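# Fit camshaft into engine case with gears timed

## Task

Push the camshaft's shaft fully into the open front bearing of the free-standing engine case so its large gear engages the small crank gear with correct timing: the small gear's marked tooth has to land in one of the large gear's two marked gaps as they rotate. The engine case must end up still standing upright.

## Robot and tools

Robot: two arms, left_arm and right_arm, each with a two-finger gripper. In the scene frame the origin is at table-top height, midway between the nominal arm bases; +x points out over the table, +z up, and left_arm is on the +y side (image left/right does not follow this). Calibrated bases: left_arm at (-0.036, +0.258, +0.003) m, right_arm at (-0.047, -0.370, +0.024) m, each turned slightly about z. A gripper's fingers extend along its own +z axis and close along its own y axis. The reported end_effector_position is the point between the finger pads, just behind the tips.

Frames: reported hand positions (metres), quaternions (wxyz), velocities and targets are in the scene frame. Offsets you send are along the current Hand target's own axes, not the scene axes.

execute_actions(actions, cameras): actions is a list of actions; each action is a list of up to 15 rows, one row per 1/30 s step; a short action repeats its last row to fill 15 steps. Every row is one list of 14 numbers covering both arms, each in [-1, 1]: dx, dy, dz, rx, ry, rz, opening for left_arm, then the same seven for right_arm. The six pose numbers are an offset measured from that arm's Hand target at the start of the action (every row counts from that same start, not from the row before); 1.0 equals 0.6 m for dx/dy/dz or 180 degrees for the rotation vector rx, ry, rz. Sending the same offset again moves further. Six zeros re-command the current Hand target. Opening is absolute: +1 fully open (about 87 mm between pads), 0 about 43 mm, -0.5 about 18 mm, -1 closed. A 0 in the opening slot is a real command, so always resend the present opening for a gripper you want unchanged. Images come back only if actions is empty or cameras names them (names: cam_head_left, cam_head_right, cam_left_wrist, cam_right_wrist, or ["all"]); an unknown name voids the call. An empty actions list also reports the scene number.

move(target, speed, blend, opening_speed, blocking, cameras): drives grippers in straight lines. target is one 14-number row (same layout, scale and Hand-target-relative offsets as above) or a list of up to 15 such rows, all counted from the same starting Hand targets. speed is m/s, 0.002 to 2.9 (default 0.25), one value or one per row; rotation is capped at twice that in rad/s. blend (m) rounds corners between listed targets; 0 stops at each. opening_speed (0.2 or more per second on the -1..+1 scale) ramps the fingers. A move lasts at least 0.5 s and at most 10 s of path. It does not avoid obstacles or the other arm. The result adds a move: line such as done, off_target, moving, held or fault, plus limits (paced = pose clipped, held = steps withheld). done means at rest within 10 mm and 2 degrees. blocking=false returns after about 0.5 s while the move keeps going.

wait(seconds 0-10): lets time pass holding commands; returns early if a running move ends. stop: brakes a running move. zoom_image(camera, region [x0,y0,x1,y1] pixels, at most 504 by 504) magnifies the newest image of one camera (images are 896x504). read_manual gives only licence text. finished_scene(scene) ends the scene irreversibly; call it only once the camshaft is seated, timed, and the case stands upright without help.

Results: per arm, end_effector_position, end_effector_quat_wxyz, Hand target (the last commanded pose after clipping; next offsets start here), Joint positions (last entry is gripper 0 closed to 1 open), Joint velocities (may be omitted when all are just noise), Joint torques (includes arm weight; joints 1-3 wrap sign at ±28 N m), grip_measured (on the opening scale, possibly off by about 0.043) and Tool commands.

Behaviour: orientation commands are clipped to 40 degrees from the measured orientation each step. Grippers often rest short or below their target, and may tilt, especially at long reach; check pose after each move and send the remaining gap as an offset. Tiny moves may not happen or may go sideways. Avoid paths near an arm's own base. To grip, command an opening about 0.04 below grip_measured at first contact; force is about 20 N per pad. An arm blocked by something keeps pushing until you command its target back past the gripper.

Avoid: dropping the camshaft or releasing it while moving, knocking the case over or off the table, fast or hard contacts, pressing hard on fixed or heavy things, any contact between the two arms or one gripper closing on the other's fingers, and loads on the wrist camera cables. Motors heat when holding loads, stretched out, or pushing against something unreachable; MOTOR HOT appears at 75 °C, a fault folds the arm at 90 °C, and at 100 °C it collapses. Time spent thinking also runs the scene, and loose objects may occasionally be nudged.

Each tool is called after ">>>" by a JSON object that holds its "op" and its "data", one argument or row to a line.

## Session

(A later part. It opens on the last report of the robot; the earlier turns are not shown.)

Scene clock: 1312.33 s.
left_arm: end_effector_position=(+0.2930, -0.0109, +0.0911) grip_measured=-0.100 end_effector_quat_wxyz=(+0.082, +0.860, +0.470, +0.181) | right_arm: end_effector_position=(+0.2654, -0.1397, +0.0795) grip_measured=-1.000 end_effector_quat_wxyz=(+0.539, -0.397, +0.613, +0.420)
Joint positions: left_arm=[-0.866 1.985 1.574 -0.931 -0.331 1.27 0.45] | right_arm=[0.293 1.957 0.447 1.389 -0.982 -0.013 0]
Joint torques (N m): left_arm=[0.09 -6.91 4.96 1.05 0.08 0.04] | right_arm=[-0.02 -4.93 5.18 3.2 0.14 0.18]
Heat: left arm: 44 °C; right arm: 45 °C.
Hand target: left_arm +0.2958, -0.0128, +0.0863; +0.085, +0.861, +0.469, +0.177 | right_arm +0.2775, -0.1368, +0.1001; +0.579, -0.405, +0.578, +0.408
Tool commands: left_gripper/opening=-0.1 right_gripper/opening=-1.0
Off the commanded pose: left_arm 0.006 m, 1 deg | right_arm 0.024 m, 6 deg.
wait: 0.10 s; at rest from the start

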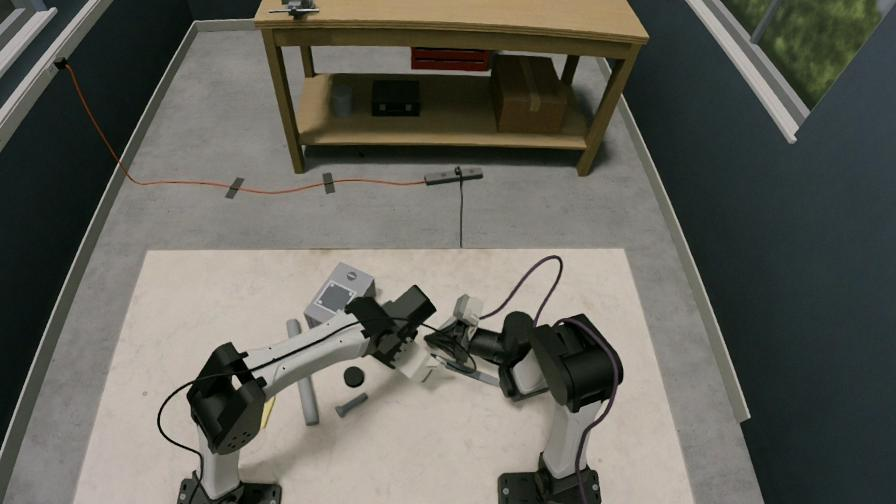

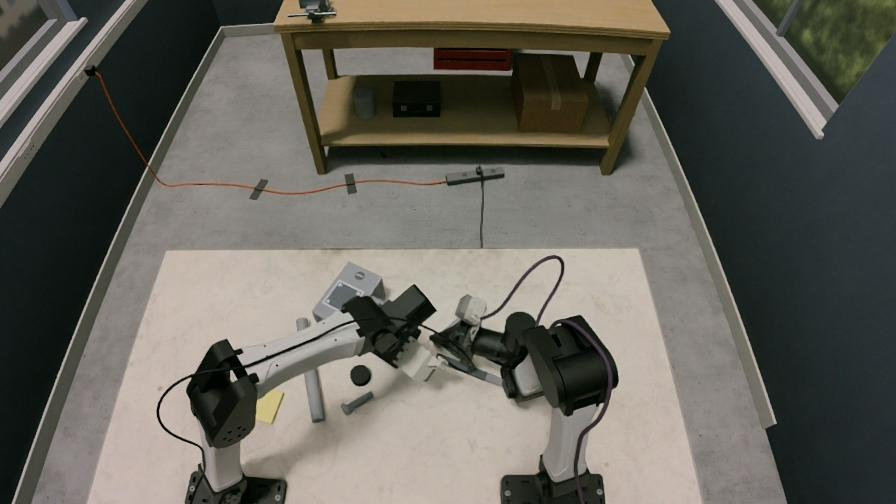

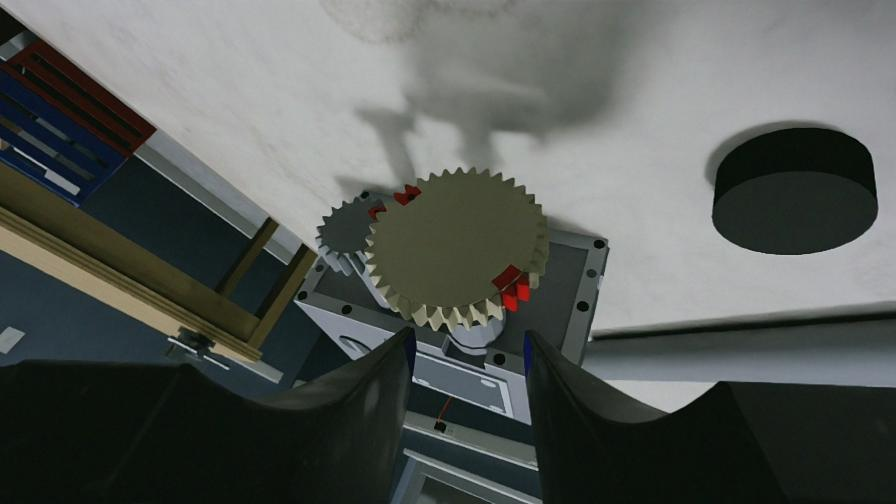

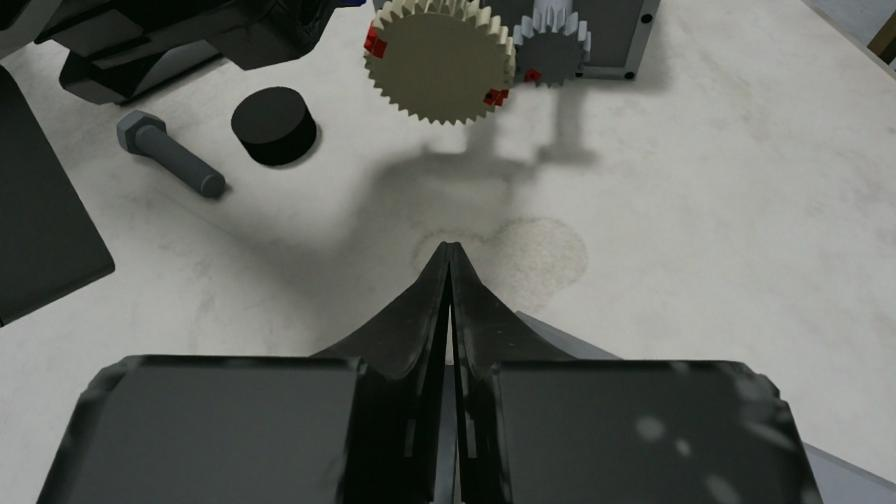

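>>> {"op": "move", "data": {
  "target": [0,0,0,0,0,0,-0.1,0,0,-0.08,0,-0.11,0,-1],
  "speed": 0.2,
  "cameras": ["cam_left_wrist","cam_right_wrist"]
}}

>>> {"op": "zoom_image", "data": {
  "camera": "cam_right_wrist",
  "region": [300, 0, 640, 200]
}}

Scene clock: 1335.00 s.
left_arm: end_effector_position=(+0.2930, -0.0109, +0.0911) grip_measured=-0.100 end_effector_quat_wxyz=(+0.082, +0.860, +0.470, +0.181) | right_arm: end_effector_position=(+0.2511, -0.1800, +0.0706) grip_measured=-1.000 end_effector_quat_wxyz=(+0.511, -0.387, +0.618, +0.454)
Joint positions: left_arm=[-0.866 1.985 1.574 -0.931 -0.331 1.27 0.45] | right_arm=[0.131 1.974 0.406 1.392 -1.192 0.004 0]
Joint torques (N m): left_arm=[0.09 -6.91 4.97 1.05 0.08 0.04] | right_arm=[-0.87 -6.57 2.58 3.82 -0.06 0.12]
Heat: left arm: 43 °C; right arm: 46 °C.
Hand target: left_arm +0.2957, -0.0128, +0.0863; +0.085, +0.861, +0.469, +0.177 | right_arm +0.2612, -0.1820, +0.1000; +0.670, -0.329, +0.470, +0.471
Off the commanded pose: left_arm 0.006 m, 1 deg | right_arm 0.031 m, 26 deg.
joint sent to its limit (right arm) — joint 4 (wrist pitch), upper limit. The joint targets are off in orientation, not in position.
move: off_target (right_arm)
Images, in order (width x height): cam_left_wrist 896x504, cam_right_wrist 896x504.

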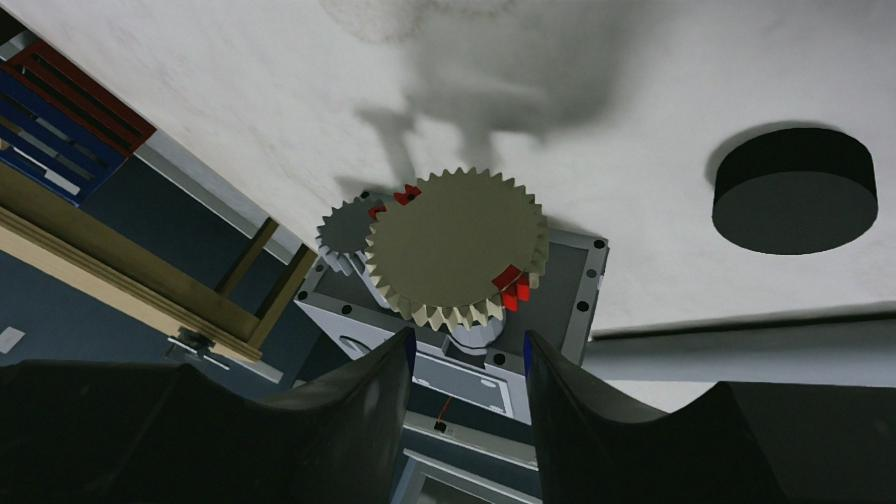

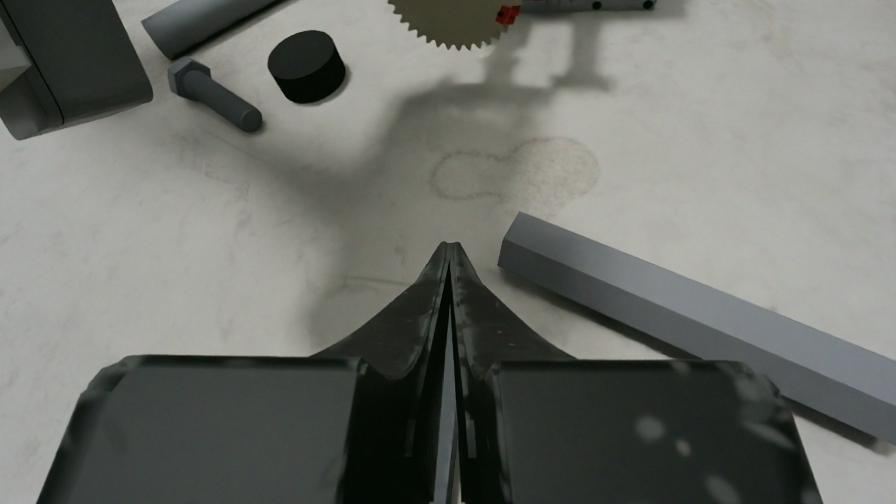

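Scaled by 1.482 from the camera's 896x504 image, which has a finer 1280x720 frame.

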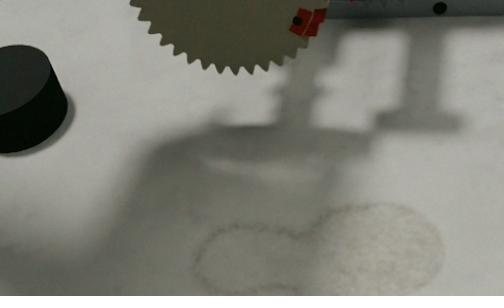

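>>> {"op": "move", "data": {
  "target": [0,0,0,0,0,0,-0.1,0.027,0,0.075,0,0.11,0,-1],
  "speed": 0.3
}}

>>> {"op": "move", "data": {
  "target": [0,0,0,0,0,0,-0.1,-0.015,0.037,-0.152,0.204,-0.204,0.469,-1],
  "speed": 0.3,
  "cameras": ["cam_left_wrist","cam_right_wrist"]
}}

>>> {"op": "zoom_image", "data": {
  "camera": "cam_right_wrist",
  "region": [300, 0, 540, 220]
}}

Scene clock: 1346.10 s.
left_arm: end_effector_position=(+0.2930, -0.0109, +0.0911) grip_measured=-0.100 end_effector_quat_wxyz=(+0.082, +0.860, +0.470, +0.181) | right_arm: end_effector_position=(+0.2666, -0.1426, +0.0820) grip_measured=-1.000 end_effector_quat_wxyz=(+0.540, -0.391, +0.615, +0.420)
Joint positions: left_arm=[-0.866 1.985 1.574 -0.931 -0.331 1.27 0.45] | right_arm=[0.284 1.947 0.444 1.389 -0.983 0 0]
Joint torques (N m): left_arm=[0.1 -6.9 4.96 1.05 0.07 0.04] | right_arm=[0.72 -4.36 5.42 3.16 0.11 0.04]
Heat: left arm: 42 °C; right arm: 49 °C.
Hand target: left_arm +0.2957, -0.0128, +0.0863; +0.085, +0.861, +0.469, +0.177 | right_arm +0.2775, -0.1370, +0.1001; +0.579, -0.405, +0.578, +0.407
Off the commanded pose: left_arm 0.006 m, 1 deg | right_arm 0.022 m, 7 deg.
move: off_target (right_arm)

Scene clock: 1349.80 s.
left_arm: end_effector_position=(+0.2930, -0.0109, +0.0911) grip_measured=-0.100 end_effector_quat_wxyz=(+0.082, +0.860, +0.470, +0.181) | right_arm: end_effector_position=(+0.2274, -0.2124, +0.1032) grip_measured=-1.000 end_effector_quat_wxyz=(+0.305, +0.366, +0.683, +0.554)
Joint positions: left_arm=[-0.866 1.985 1.574 -0.931 -0.331 1.27 0.45] | right_arm=[0.234 1.613 0.01 1.386 -0.374 1.479 0]
Joint torques (N m): left_arm=[0.08 -6.9 4.98 1.05 0.07 0.04] | right_arm=[-0.87 -3.7 2.51 2.52 0.03 0.09]
Heat: left arm: 42 °C; right arm: 50 °C.
Hand target: left_arm +0.2957, -0.0128, +0.0863; +0.085, +0.861, +0.469, +0.177 | right_arm +0.2257, -0.2153, +0.1090; +0.389, +0.390, +0.589, +0.591
Off the commanded pose: left_arm 0.006 m, 1 deg | right_arm 0.007 m, 15 deg.
joint sent to its limit (right arm) — joint 3 (elbow), lower limit, where the elbow is as bent as it goes. The joint targets are off in orientation, not in position.
move: off_target (right_arm)
Images, in order (width x height): cam_left_wrist 896x504, cam_right_wrist 896x504.

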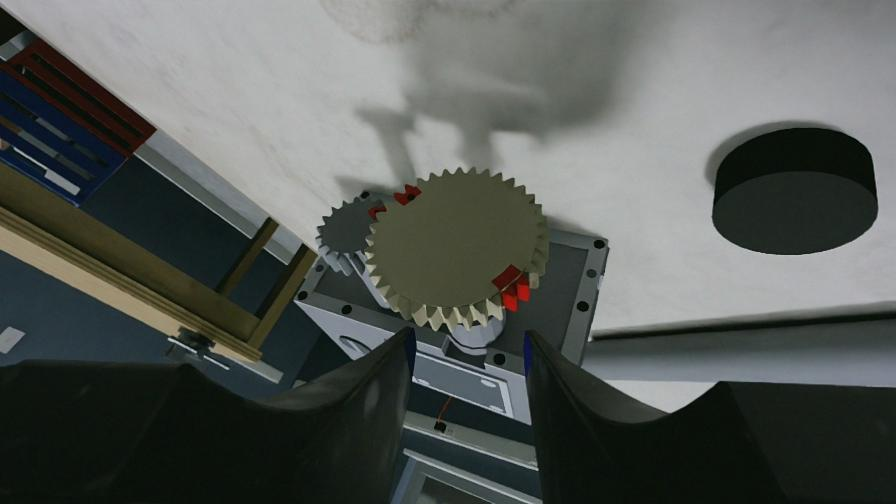

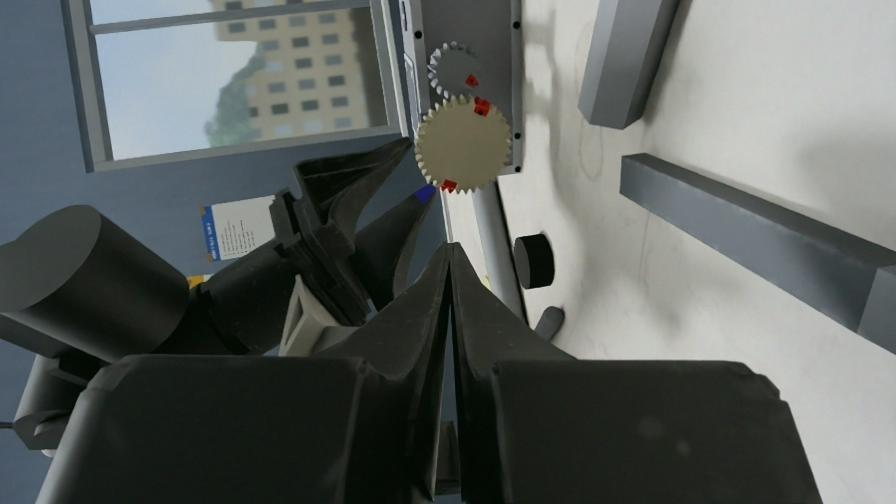

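Scaled by 2.100 from the camera's 896x504 image, which has a finer 1280x720 frame.

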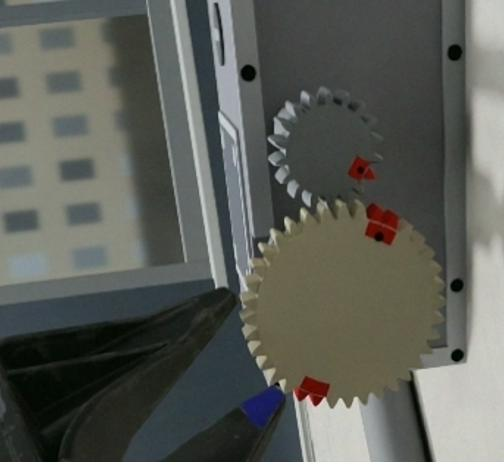

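>>> {"op": "zoom_image", "data": {
  "camera": "cam_right_wrist",
  "region": [395, 120, 465, 210]
}}

Scaled by 5.600 from the camera's 896x504 image, which has a finer 1280x720 frame.

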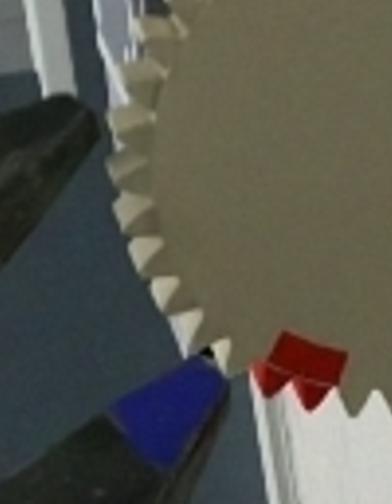

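>>> {"op": "move", "data": {
  "target": [
    [0.0,0,0,0,0,-0.08,-0.1,0,0,0,0,0,0,-1],
    [-0.012,0,0.064,0,0,-0.08,-0.1,0,0,0,0,0,0,-1]
  ],
  "speed": 0.08,
  "cameras": ["cam_left_wrist","cam_right_wrist"]
}}

>>> {"op": "zoom_image", "data": {
  "camera": "cam_right_wrist",
  "region": [360, 20, 530, 220]
}}

Scene clock: 1382.53 s.
left_arm: end_effector_position=(+0.3115, -0.0114, +0.0682) grip_measured=-0.100 end_effector_quat_wxyz=(+0.112, +0.787, +0.576, +0.189) | right_arm: end_effector_position=(+0.2271, -0.2121, +0.1033) grip_measured=-1.000 end_effector_quat_wxyz=(+0.305, +0.366, +0.683, +0.554)
Joint positions: left_arm=[-0.836 2.068 1.6 -0.844 -0.364 1.045 0.45] | right_arm=[0.234 1.613 0.01 1.386 -0.376 1.479 0]
Joint torques (N m): left_arm=[-0.47 -6.02 4.23 1.19 0.46 0.02] | right_arm=[-0.95 -3.74 2.5 2.53 0.02 0.1]
Heat: left arm: 41 °C; right arm: 44 °C.
Hand target: left_arm +0.3070, -0.0182, +0.0494; +0.107, +0.795, +0.574, +0.165 | right_arm +0.2257, -0.2153, +0.1090; +0.389, +0.390, +0.589, +0.591
Off the commanded pose: left_arm 0.021 m, 3 deg | right_arm 0.007 m, 15 deg.
joint sent to its limit (right arm) — joint 3 (elbow), lower limit, where the elbow is as bent as it goes. The joint targets are off in orientation, not in position.
move: off_target (left_arm, right_arm)
Images, in order (width x height): cam_left_wrist 896x504, cam_right_wrist 896x504.

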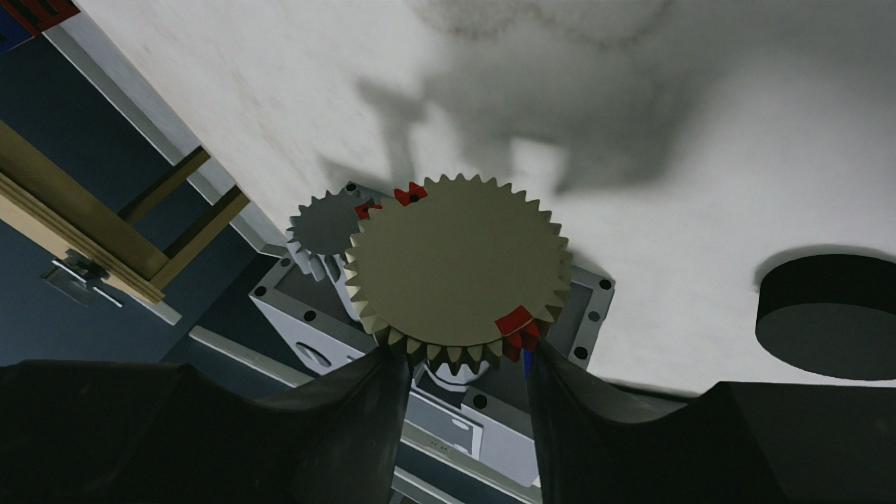

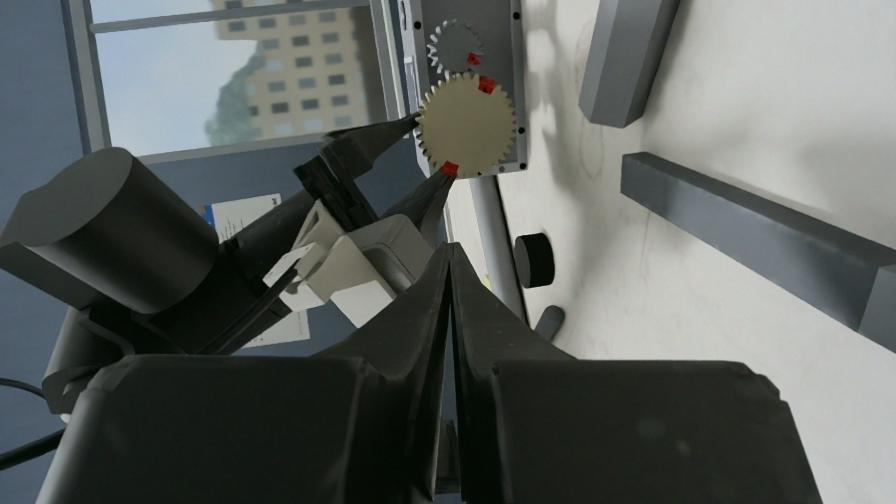

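Scaled by 2.520 from the camera's 896x504 image, which has a finer 1280x720 frame.

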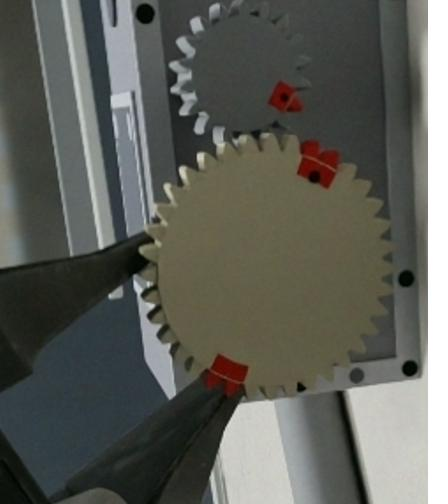

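>>> {"op": "move", "data": {
  "target": [
    [0.0,0,-0.014,0,0,0,-0.1,0,0,0,0,0,0,-1],
    [-0.03,0.0,-0.014,0,0,0,-0.1,0,0,0,0,0,0,-1]
  ],
  "speed": 0.06,
  "cameras": ["cam_left_wrist","cam_right_wrist"]
}}

>>> {"op": "zoom_image", "data": {
  "camera": "cam_left_wrist",
  "region": [260, 160, 620, 400]
}}

Scene clock: 1401.13 s.
left_arm: end_effector_position=(+0.3103, -0.0225, +0.0667) grip_measured=-0.100 end_effector_quat_wxyz=(+0.115, +0.782, +0.581, +0.193) | right_arm: end_effector_position=(+0.2271, -0.2121, +0.1033) grip_measured=-1.000 end_effector_quat_wxyz=(+0.305, +0.366, +0.683, +0.554)
Joint positions: left_arm=[-0.858 2.102 1.642 -0.856 -0.378 1.011 0.45] | right_arm=[0.234 1.613 0.01 1.386 -0.376 1.479 0]
Joint torques (N m): left_arm=[-2.02 -6.5 6.37 0.79 0.49 -0.05] | right_arm=[-0.88 -3.71 2.52 2.51 0.03 0.09]
Heat: left arm: 40 °C; right arm: 43 °C.
Hand target: left_arm +0.2985, -0.0355, +0.0546; +0.107, +0.795, +0.574, +0.165 | right_arm +0.2257, -0.2153, +0.1090; +0.389, +0.390, +0.589, +0.591
Off the commanded pose: left_arm 0.021 m, 4 deg | right_arm 0.007 m, 15 deg.
joint sent to its limit (right arm) — joint 3 (elbow), lower limit, where the elbow is as bent as it goes. The joint targets are off in orientation, not in position.
move: off_target (left_arm, right_arm)
Images, in order (width x height): cam_left_wrist 896x504, cam_right_wrist 896x504.

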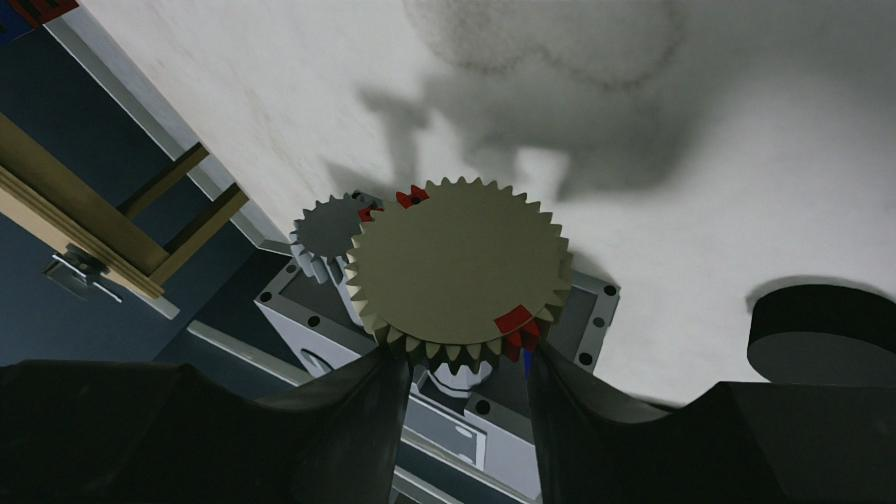

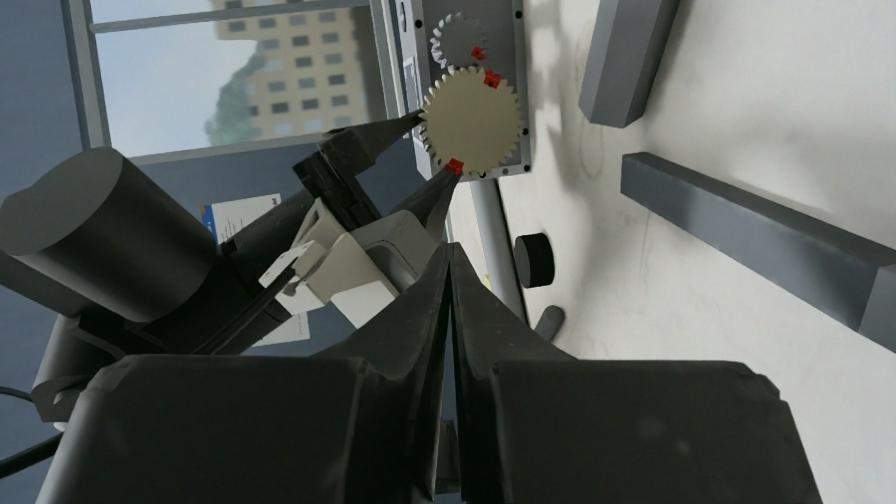

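Scaled by 1.400 from the camera's 896x504 image, which has a finer 1280x720 frame.

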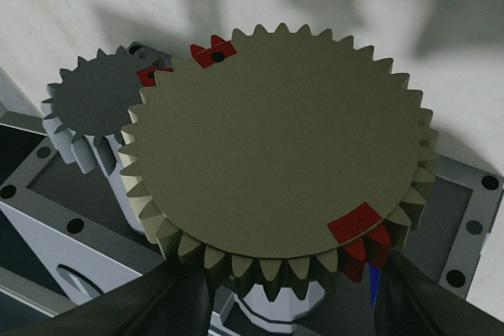

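>>> {"op": "move", "data": {
  "target": [
    [0.022,0.0,-0.02,0,0,0,-0.1,0,0,0,0,0,0,-1],
    [0.022,0.0,-0.13,0,0,0,-0.1,0,0,0,0,0,0,-1]
  ],
  "speed": 0.1,
  "cameras": ["cam_left_wrist","cam_right_wrist"]
}}

>>> {"op": "zoom_image", "data": {
  "camera": "cam_right_wrist",
  "region": [380, 0, 540, 220]
}}

>>> {"op": "zoom_image", "data": {
  "camera": "cam_left_wrist",
  "region": [340, 90, 640, 290]
}}

Scene clock: 1421.00 s.
left_arm: end_effector_position=(+0.2752, -0.0205, +0.1139) grip_measured=-0.100 end_effector_quat_wxyz=(+0.091, +0.797, +0.572, +0.171) | right_arm: end_effector_position=(+0.2271, -0.2121, +0.1033) grip_measured=-1.000 end_effector_quat_wxyz=(+0.305, +0.366, +0.683, +0.554)
Joint positions: left_arm=[-0.907 2.025 1.739 -1.096 -0.342 0.978 0.45] | right_arm=[0.234 1.613 0.01 1.386 -0.376 1.479 0]
Joint torques (N m): left_arm=[-0.94 -9.88 6.87 0.64 0.05 -0.08] | right_arm=[-0.98 -3.63 2.45 2.52 0.02 0.09]
Heat: left arm: 40 °C; right arm: 43 °C.
Hand target: left_arm +0.2723, -0.0244, +0.1284; +0.107, +0.795, +0.574, +0.165 | right_arm +0.2257, -0.2153, +0.1090; +0.389, +0.390, +0.589, +0.591
Off the commanded pose: left_arm 0.015 m, 2 deg | right_arm 0.007 m, 15 deg.
joint sent to its limit (right arm) — joint 3 (elbow), lower limit, where the elbow is as bent as it goes. The joint targets are off in orientation, not in position.
move: off_target (left_arm, right_arm)
Images, in order (width x height): cam_left_wrist 896x504, cam_right_wrist 896x504.

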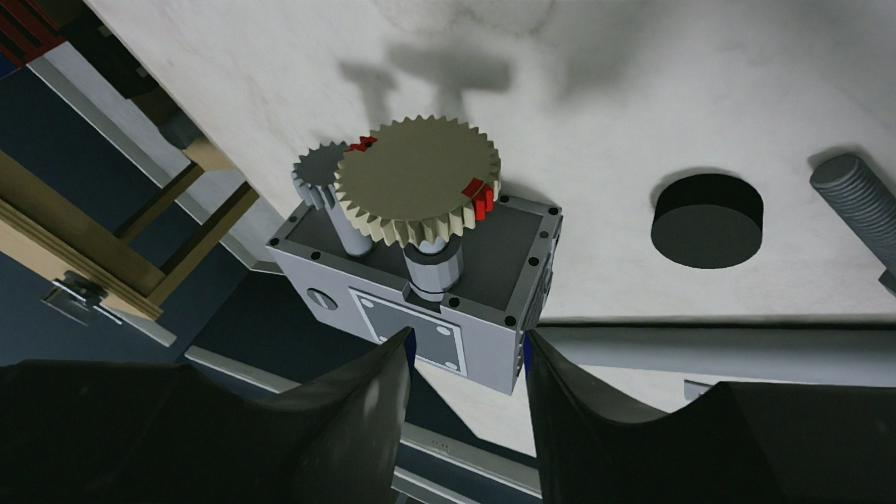

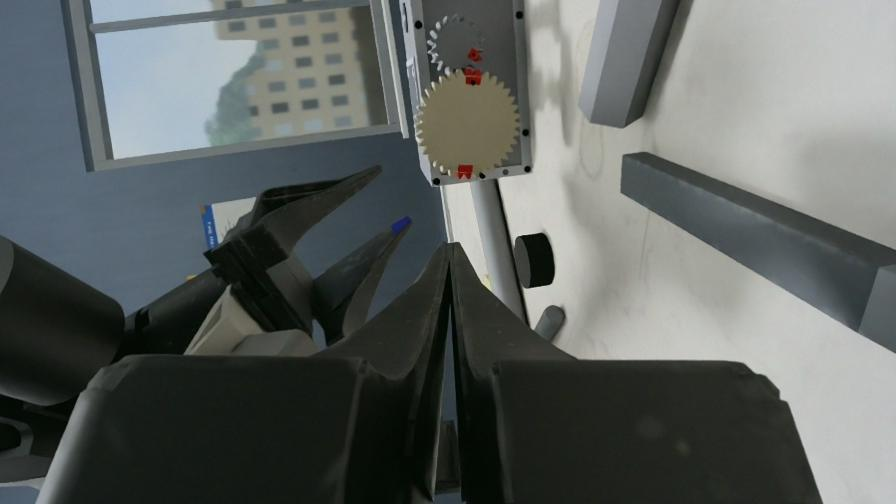

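Scaled by 2.291 from the camera's 896x504 image, which has a finer 1280x720 frame.

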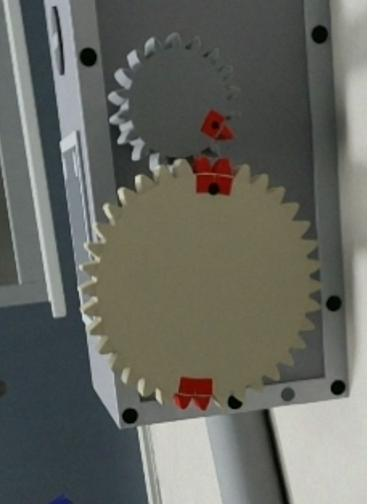

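Scaled by 1.680 from the camera's 896x504 image, which has a finer 1280x720 frame.

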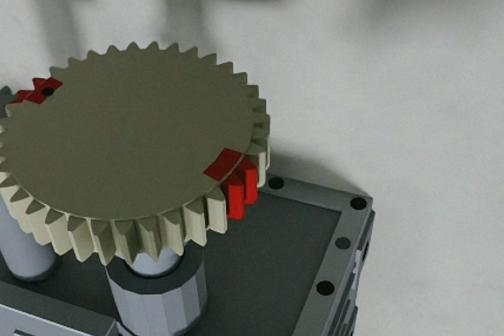

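>>> {"op": "move", "data": {
  "target": [
    [0,0.0,-0.05,0,0,0,-0.1,0,0,0,0,0,0,-1],
    [0,0,-0.05,0,0,-0.42,-0.1,0,0,0,0,0,0,-1]
  ],
  "speed": 0.3,
  "cameras": ["cam_left_wrist","cam_right_wrist"]
}}

Scene clock: 1435.83 s.
left_arm: end_effector_position=(+0.2601, -0.0244, +0.1526) grip_measured=-0.100 end_effector_quat_wxyz=(+0.187, +0.282, +0.938, +0.070) | right_arm: end_effector_position=(+0.2271, -0.2121, +0.1033) grip_measured=-1.000 end_effector_quat_wxyz=(+0.305, +0.366, +0.683, +0.554)
Joint positions: left_arm=[-0.83 2.038 1.985 -1.272 -0.322 -0.249 0.45] | right_arm=[0.234 1.613 0.01 1.386 -0.376 1.479 0]
Joint torques (N m): left_arm=[0.02 -7.58 7.02 0.8 0.01 -0.11] | right_arm=[-0.91 -3.73 2.52 2.52 0.02 0.11]
Heat: left arm: 42 °C; right arm: 42 °C.
Hand target: left_arm +0.2608, -0.0249, +0.1560; +0.185, +0.277, +0.941, +0.065 | right_arm +0.2257, -0.2153, +0.1090; +0.389, +0.390, +0.589, +0.591
Off the commanded pose: left_arm 0.004 m, 1 deg | right_arm 0.007 m, 15 deg.
joint sent to its limit (right arm) — joint 3 (elbow), lower limit, where the elbow is as bent as it goes. The joint targets are off in orientation, not in position.
move: off_target (right_arm)
Images, in order (width x height): cam_left_wrist 896x504, cam_right_wrist 896x504.

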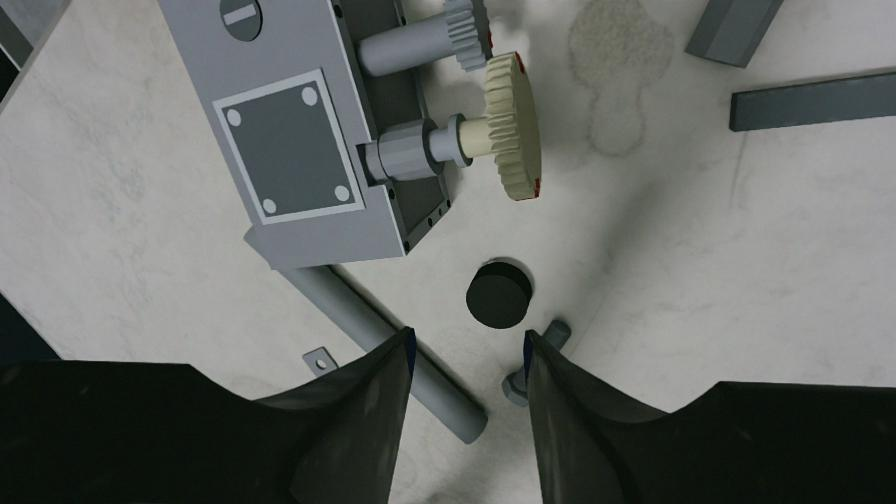

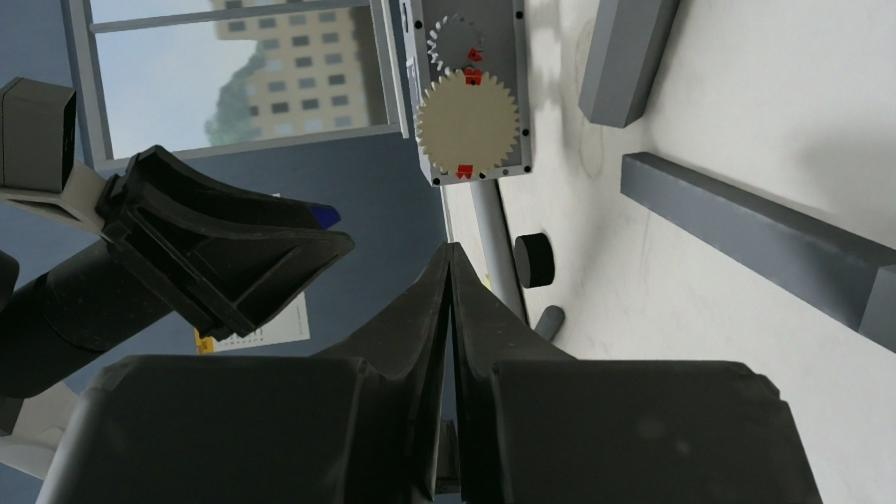

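>>> {"op": "zoom_image", "data": {
  "camera": "cam_left_wrist",
  "region": [330, 0, 570, 220]
}}

Scaled by 2.100 from the camera's 896x504 image, which has a finer 1280x720 frame.

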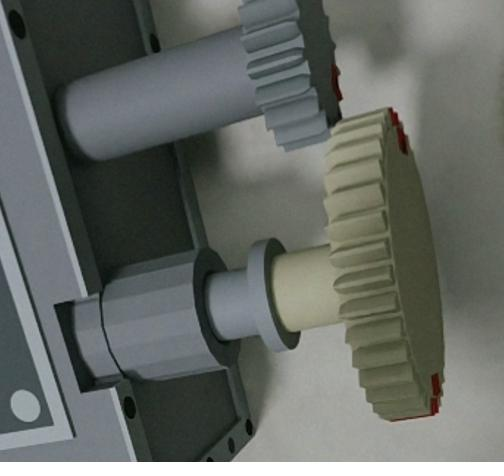

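>>> {"op": "move", "data": {
  "target": [
    [-0.075,-0.025,0,0,0,-0.055,-0.1,0,0,0,0,0,0,-1],
    [-0.075,-0.025,0.03,0,0,-0.055,-0.1,0,0,0,0,0,0,-1]
  ],
  "speed": 0.2,
  "cameras": ["cam_left_wrist","cam_right_wrist"]
}}

Scene clock: 1448.77 s.
left_arm: end_effector_position=(+0.2921, -0.0589, +0.1483) grip_measured=-0.100 end_effector_quat_wxyz=(+0.184, +0.196, +0.961, +0.059) | right_arm: end_effector_position=(+0.2271, -0.2121, +0.1033) grip_measured=-1.000 end_effector_quat_wxyz=(+0.305, +0.366, +0.683, +0.554)
Joint positions: left_arm=[-0.809 2.314 2.421 -1.448 -0.316 -0.414 0.45] | right_arm=[0.234 1.613 0.01 1.386 -0.376 1.479 0]
Joint torques (N m): left_arm=[-0.06 -9.76 4.63 1.11 -0.02 0.01] | right_arm=[-0.94 -3.73 2.5 2.51 0 0.1]
Heat: left arm: 43 °C; right arm: 42 °C.
Hand target: left_arm +0.2953, -0.0617, +0.1501; +0.190, +0.195, +0.961, +0.048 | right_arm +0.2257, -0.2153, +0.1090; +0.389, +0.390, +0.589, +0.591
Off the commanded pose: left_arm 0.005 m, 1 deg | right_arm 0.007 m, 15 deg.
joint sent to its limit (right arm) — joint 3 (elbow), lower limit, where the elbow is as bent as it goes. The joint targets are off in orientation, not in position.
move: off_target (right_arm)
Images, in order (width x height): cam_left_wrist 896x504, cam_right_wrist 896x504.

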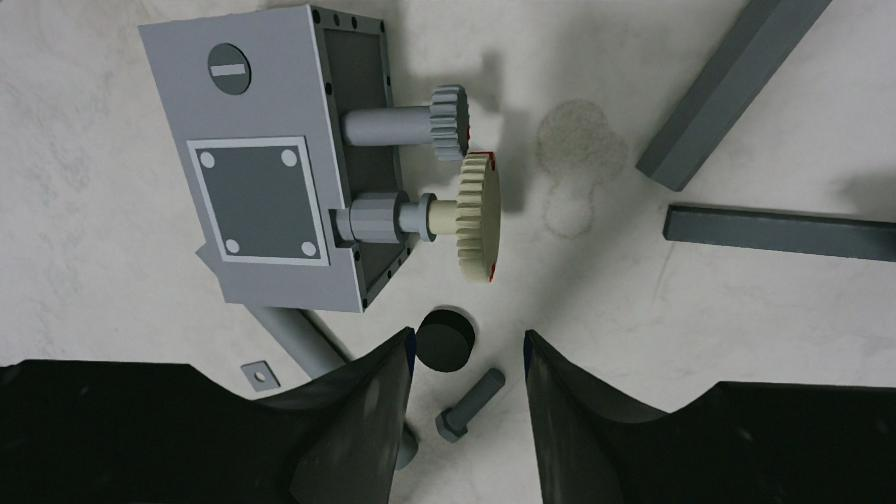

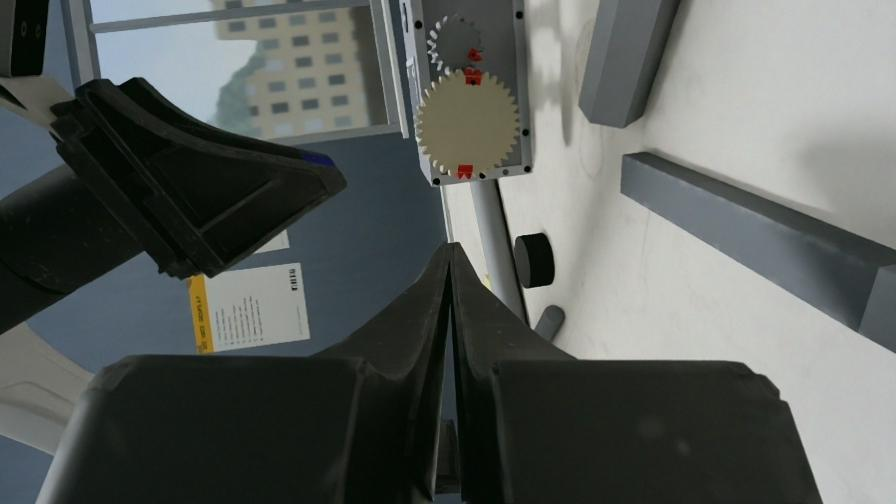

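>>> {"op": "move", "data": {
  "target": [
    [-0.05,-0.006,0.02,0,0,0,-0.1,0,0,0,0,0,0,-1],
    [-0.05,-0.006,0.065,0,0,0,-0.1,0,0,0,0,0,0,-1]
  ],
  "speed": 0.15,
  "cameras": ["cam_left_wrist","cam_right_wrist"]
}}

Scene clock: 1457.60 s.
left_arm: end_effector_position=(+0.3302, -0.0730, +0.1212) grip_measured=-0.100 end_effector_quat_wxyz=(+0.185, +0.195, +0.961, +0.057) | right_arm: end_effector_position=(+0.2271, -0.2121, +0.1033) grip_measured=-1.000 end_effector_quat_wxyz=(+0.305, +0.366, +0.683, +0.554)
Joint positions: left_arm=[-0.769 2.603 2.847 -1.568 -0.306 -0.374 0.45] | right_arm=[0.234 1.613 0.01 1.386 -0.376 1.479 0]
Joint torques (N m): left_arm=[0.02 -10.07 6.24 1.04 -0.01 0.04] | right_arm=[-0.94 -3.64 2.51 2.5 0.03 0.09]
Heat: left arm: 45 °C; right arm: 42 °C.
Hand target: left_arm +0.3346, -0.0759, +0.1238; +0.190, +0.195, +0.961, +0.049 | right_arm +0.2257, -0.2153, +0.1090; +0.389, +0.390, +0.589, +0.591
Off the commanded pose: left_arm 0.006 m, 1 deg | right_arm 0.007 m, 15 deg.
elbow stopped short (left arm): the move would have taken joint 3 (elbow) straighter than the controller allows.
joint sent to its limit (right arm) — joint 3 (elbow), lower limit, where the elbow is as bent as it goes. The joint targets are off in orientation, not in position.
move: off_target (right_arm)
Images, in order (width x height): cam_left_wrist 896x504, cam_right_wrist 896x504.

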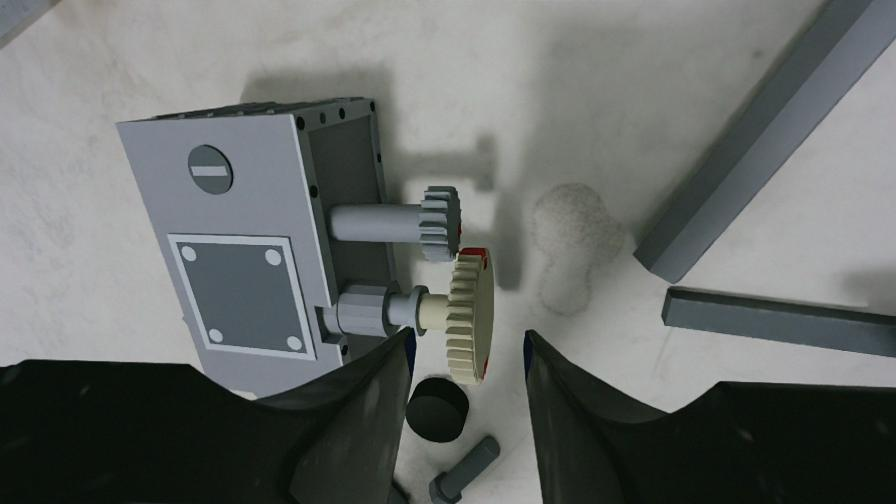

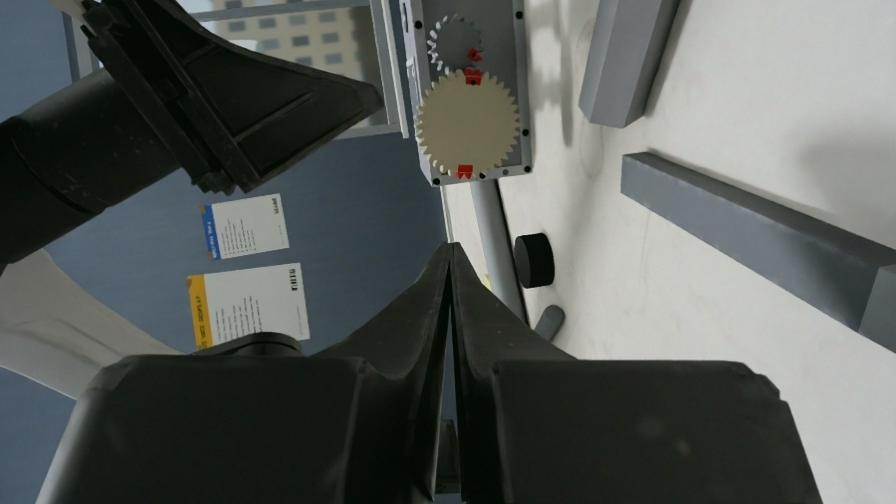

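>>> {"op": "move", "data": {
  "target": [
    [0.045,0,0.07,0,0,0,-0.1,0,0,0,0,0,0,-1]
  ],
  "speed": 0.12,
  "cameras": ["cam_left_wrist","cam_right_wrist"]
}}

Scene clock: 1462.27 s.
left_arm: end_effector_position=(+0.3174, -0.0556, +0.0604) grip_measured=-0.100 end_effector_quat_wxyz=(+0.160, +0.201, +0.963, +0.076) | right_arm: end_effector_position=(+0.2271, -0.2121, +0.1033) grip_measured=-1.000 end_effector_quat_wxyz=(+0.305, +0.366, +0.683, +0.554)
Joint positions: left_arm=[-0.764 2.388 2.197 -1.197 -0.307 -0.369 0.45] | right_arm=[0.234 1.613 0.01 1.386 -0.376 1.479 0]
Joint torques (N m): left_arm=[0.05 -12.74 4.83 1.34 0.01 0.04] | right_arm=[-1.01 -3.63 2.41 2.5 0.03 0.1]
Heat: left arm: 45 °C; right arm: 41 °C.
Hand target: left_arm +0.3278, -0.0646, +0.0759; +0.190, +0.195, +0.961, +0.048 | right_arm +0.2257, -0.2153, +0.1090; +0.389, +0.390, +0.589, +0.591
Off the commanded pose: left_arm 0.020 m, 5 deg | right_arm 0.007 m, 15 deg.
joint sent to its limit (right arm) — joint 3 (elbow), lower limit, where the elbow is as bent as it goes. The joint targets are off in orientation, not in position.
move: off_target (left_arm, right_arm)
Images, in order (width x height): cam_left_wrist 896x504, cam_right_wrist 896x504.

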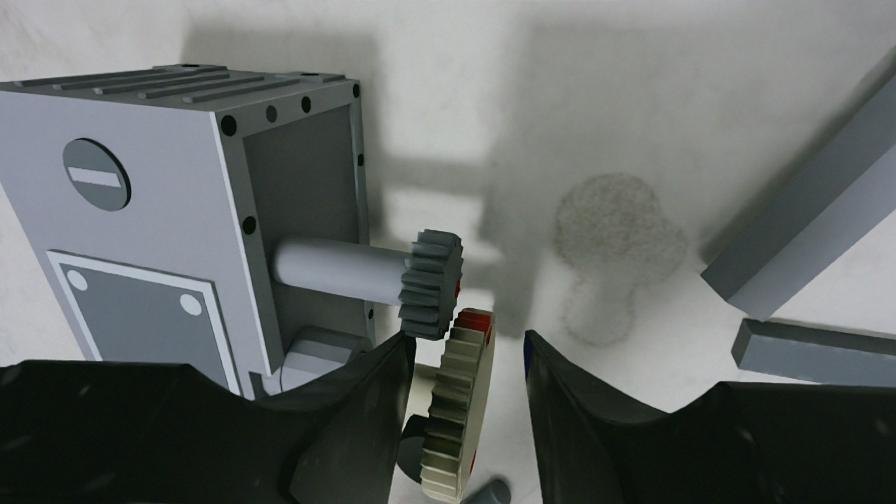

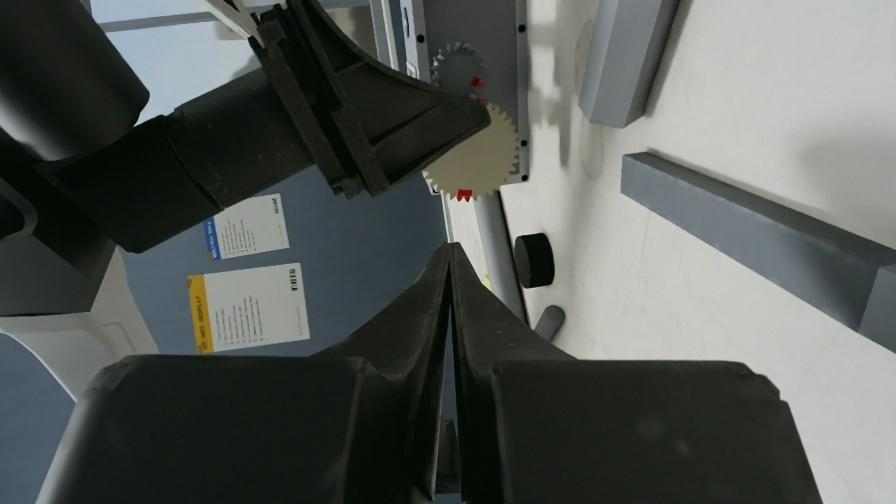

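>>> {"op": "move", "data": {
  "target": [
    [0.0,0,-0.05,0,0,0,-0.1,0,0,0,0,0,0,-1]
  ],
  "speed": 0.1,
  "cameras": ["cam_left_wrist","cam_right_wrist"]
}}

Scene clock: 1467.87 s.
left_arm: end_effector_position=(+0.3184, -0.0600, +0.0820) grip_measured=-0.100 end_effector_quat_wxyz=(+0.176, +0.198, +0.962, +0.065) | right_arm: end_effector_position=(+0.2271, -0.2121, +0.1033) grip_measured=-1.000 end_effector_quat_wxyz=(+0.305, +0.366, +0.683, +0.554)
Joint positions: left_arm=[-0.769 2.363 2.237 -1.223 -0.307 -0.373 0.45] | right_arm=[0.234 1.613 0.01 1.386 -0.376 1.479 0]
Joint torques (N m): left_arm=[-0.95 -12.51 6.99 0.74 -0.03 -0.09] | right_arm=[-0.91 -3.71 2.4 2.53 0.02 0.07]
Heat: left arm: 46 °C; right arm: 41 °C.
Hand target: left_arm +0.3162, -0.0652, +0.1035; +0.190, +0.195, +0.961, +0.049 | right_arm +0.2257, -0.2153, +0.1090; +0.389, +0.390, +0.589, +0.591
Off the commanded pose: left_arm 0.022 m, 3 deg | right_arm 0.007 m, 15 deg.
joint sent to its limit (right arm) — joint 3 (elbow), lower limit, where the elbow is as bent as it goes. The joint targets are off in orientation, not in position.
move: off_target (left_arm, right_arm)
Images, in order (width x height): cam_left_wrist 896x504, cam_right_wrist 896x504.

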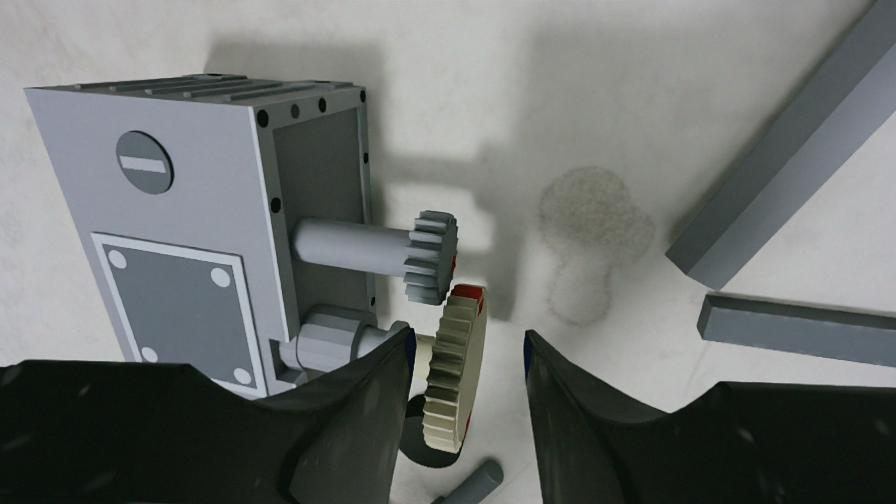

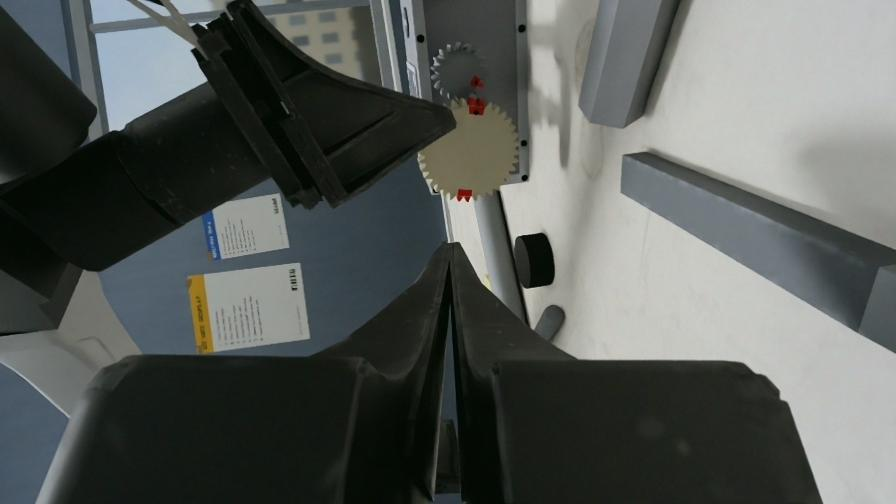

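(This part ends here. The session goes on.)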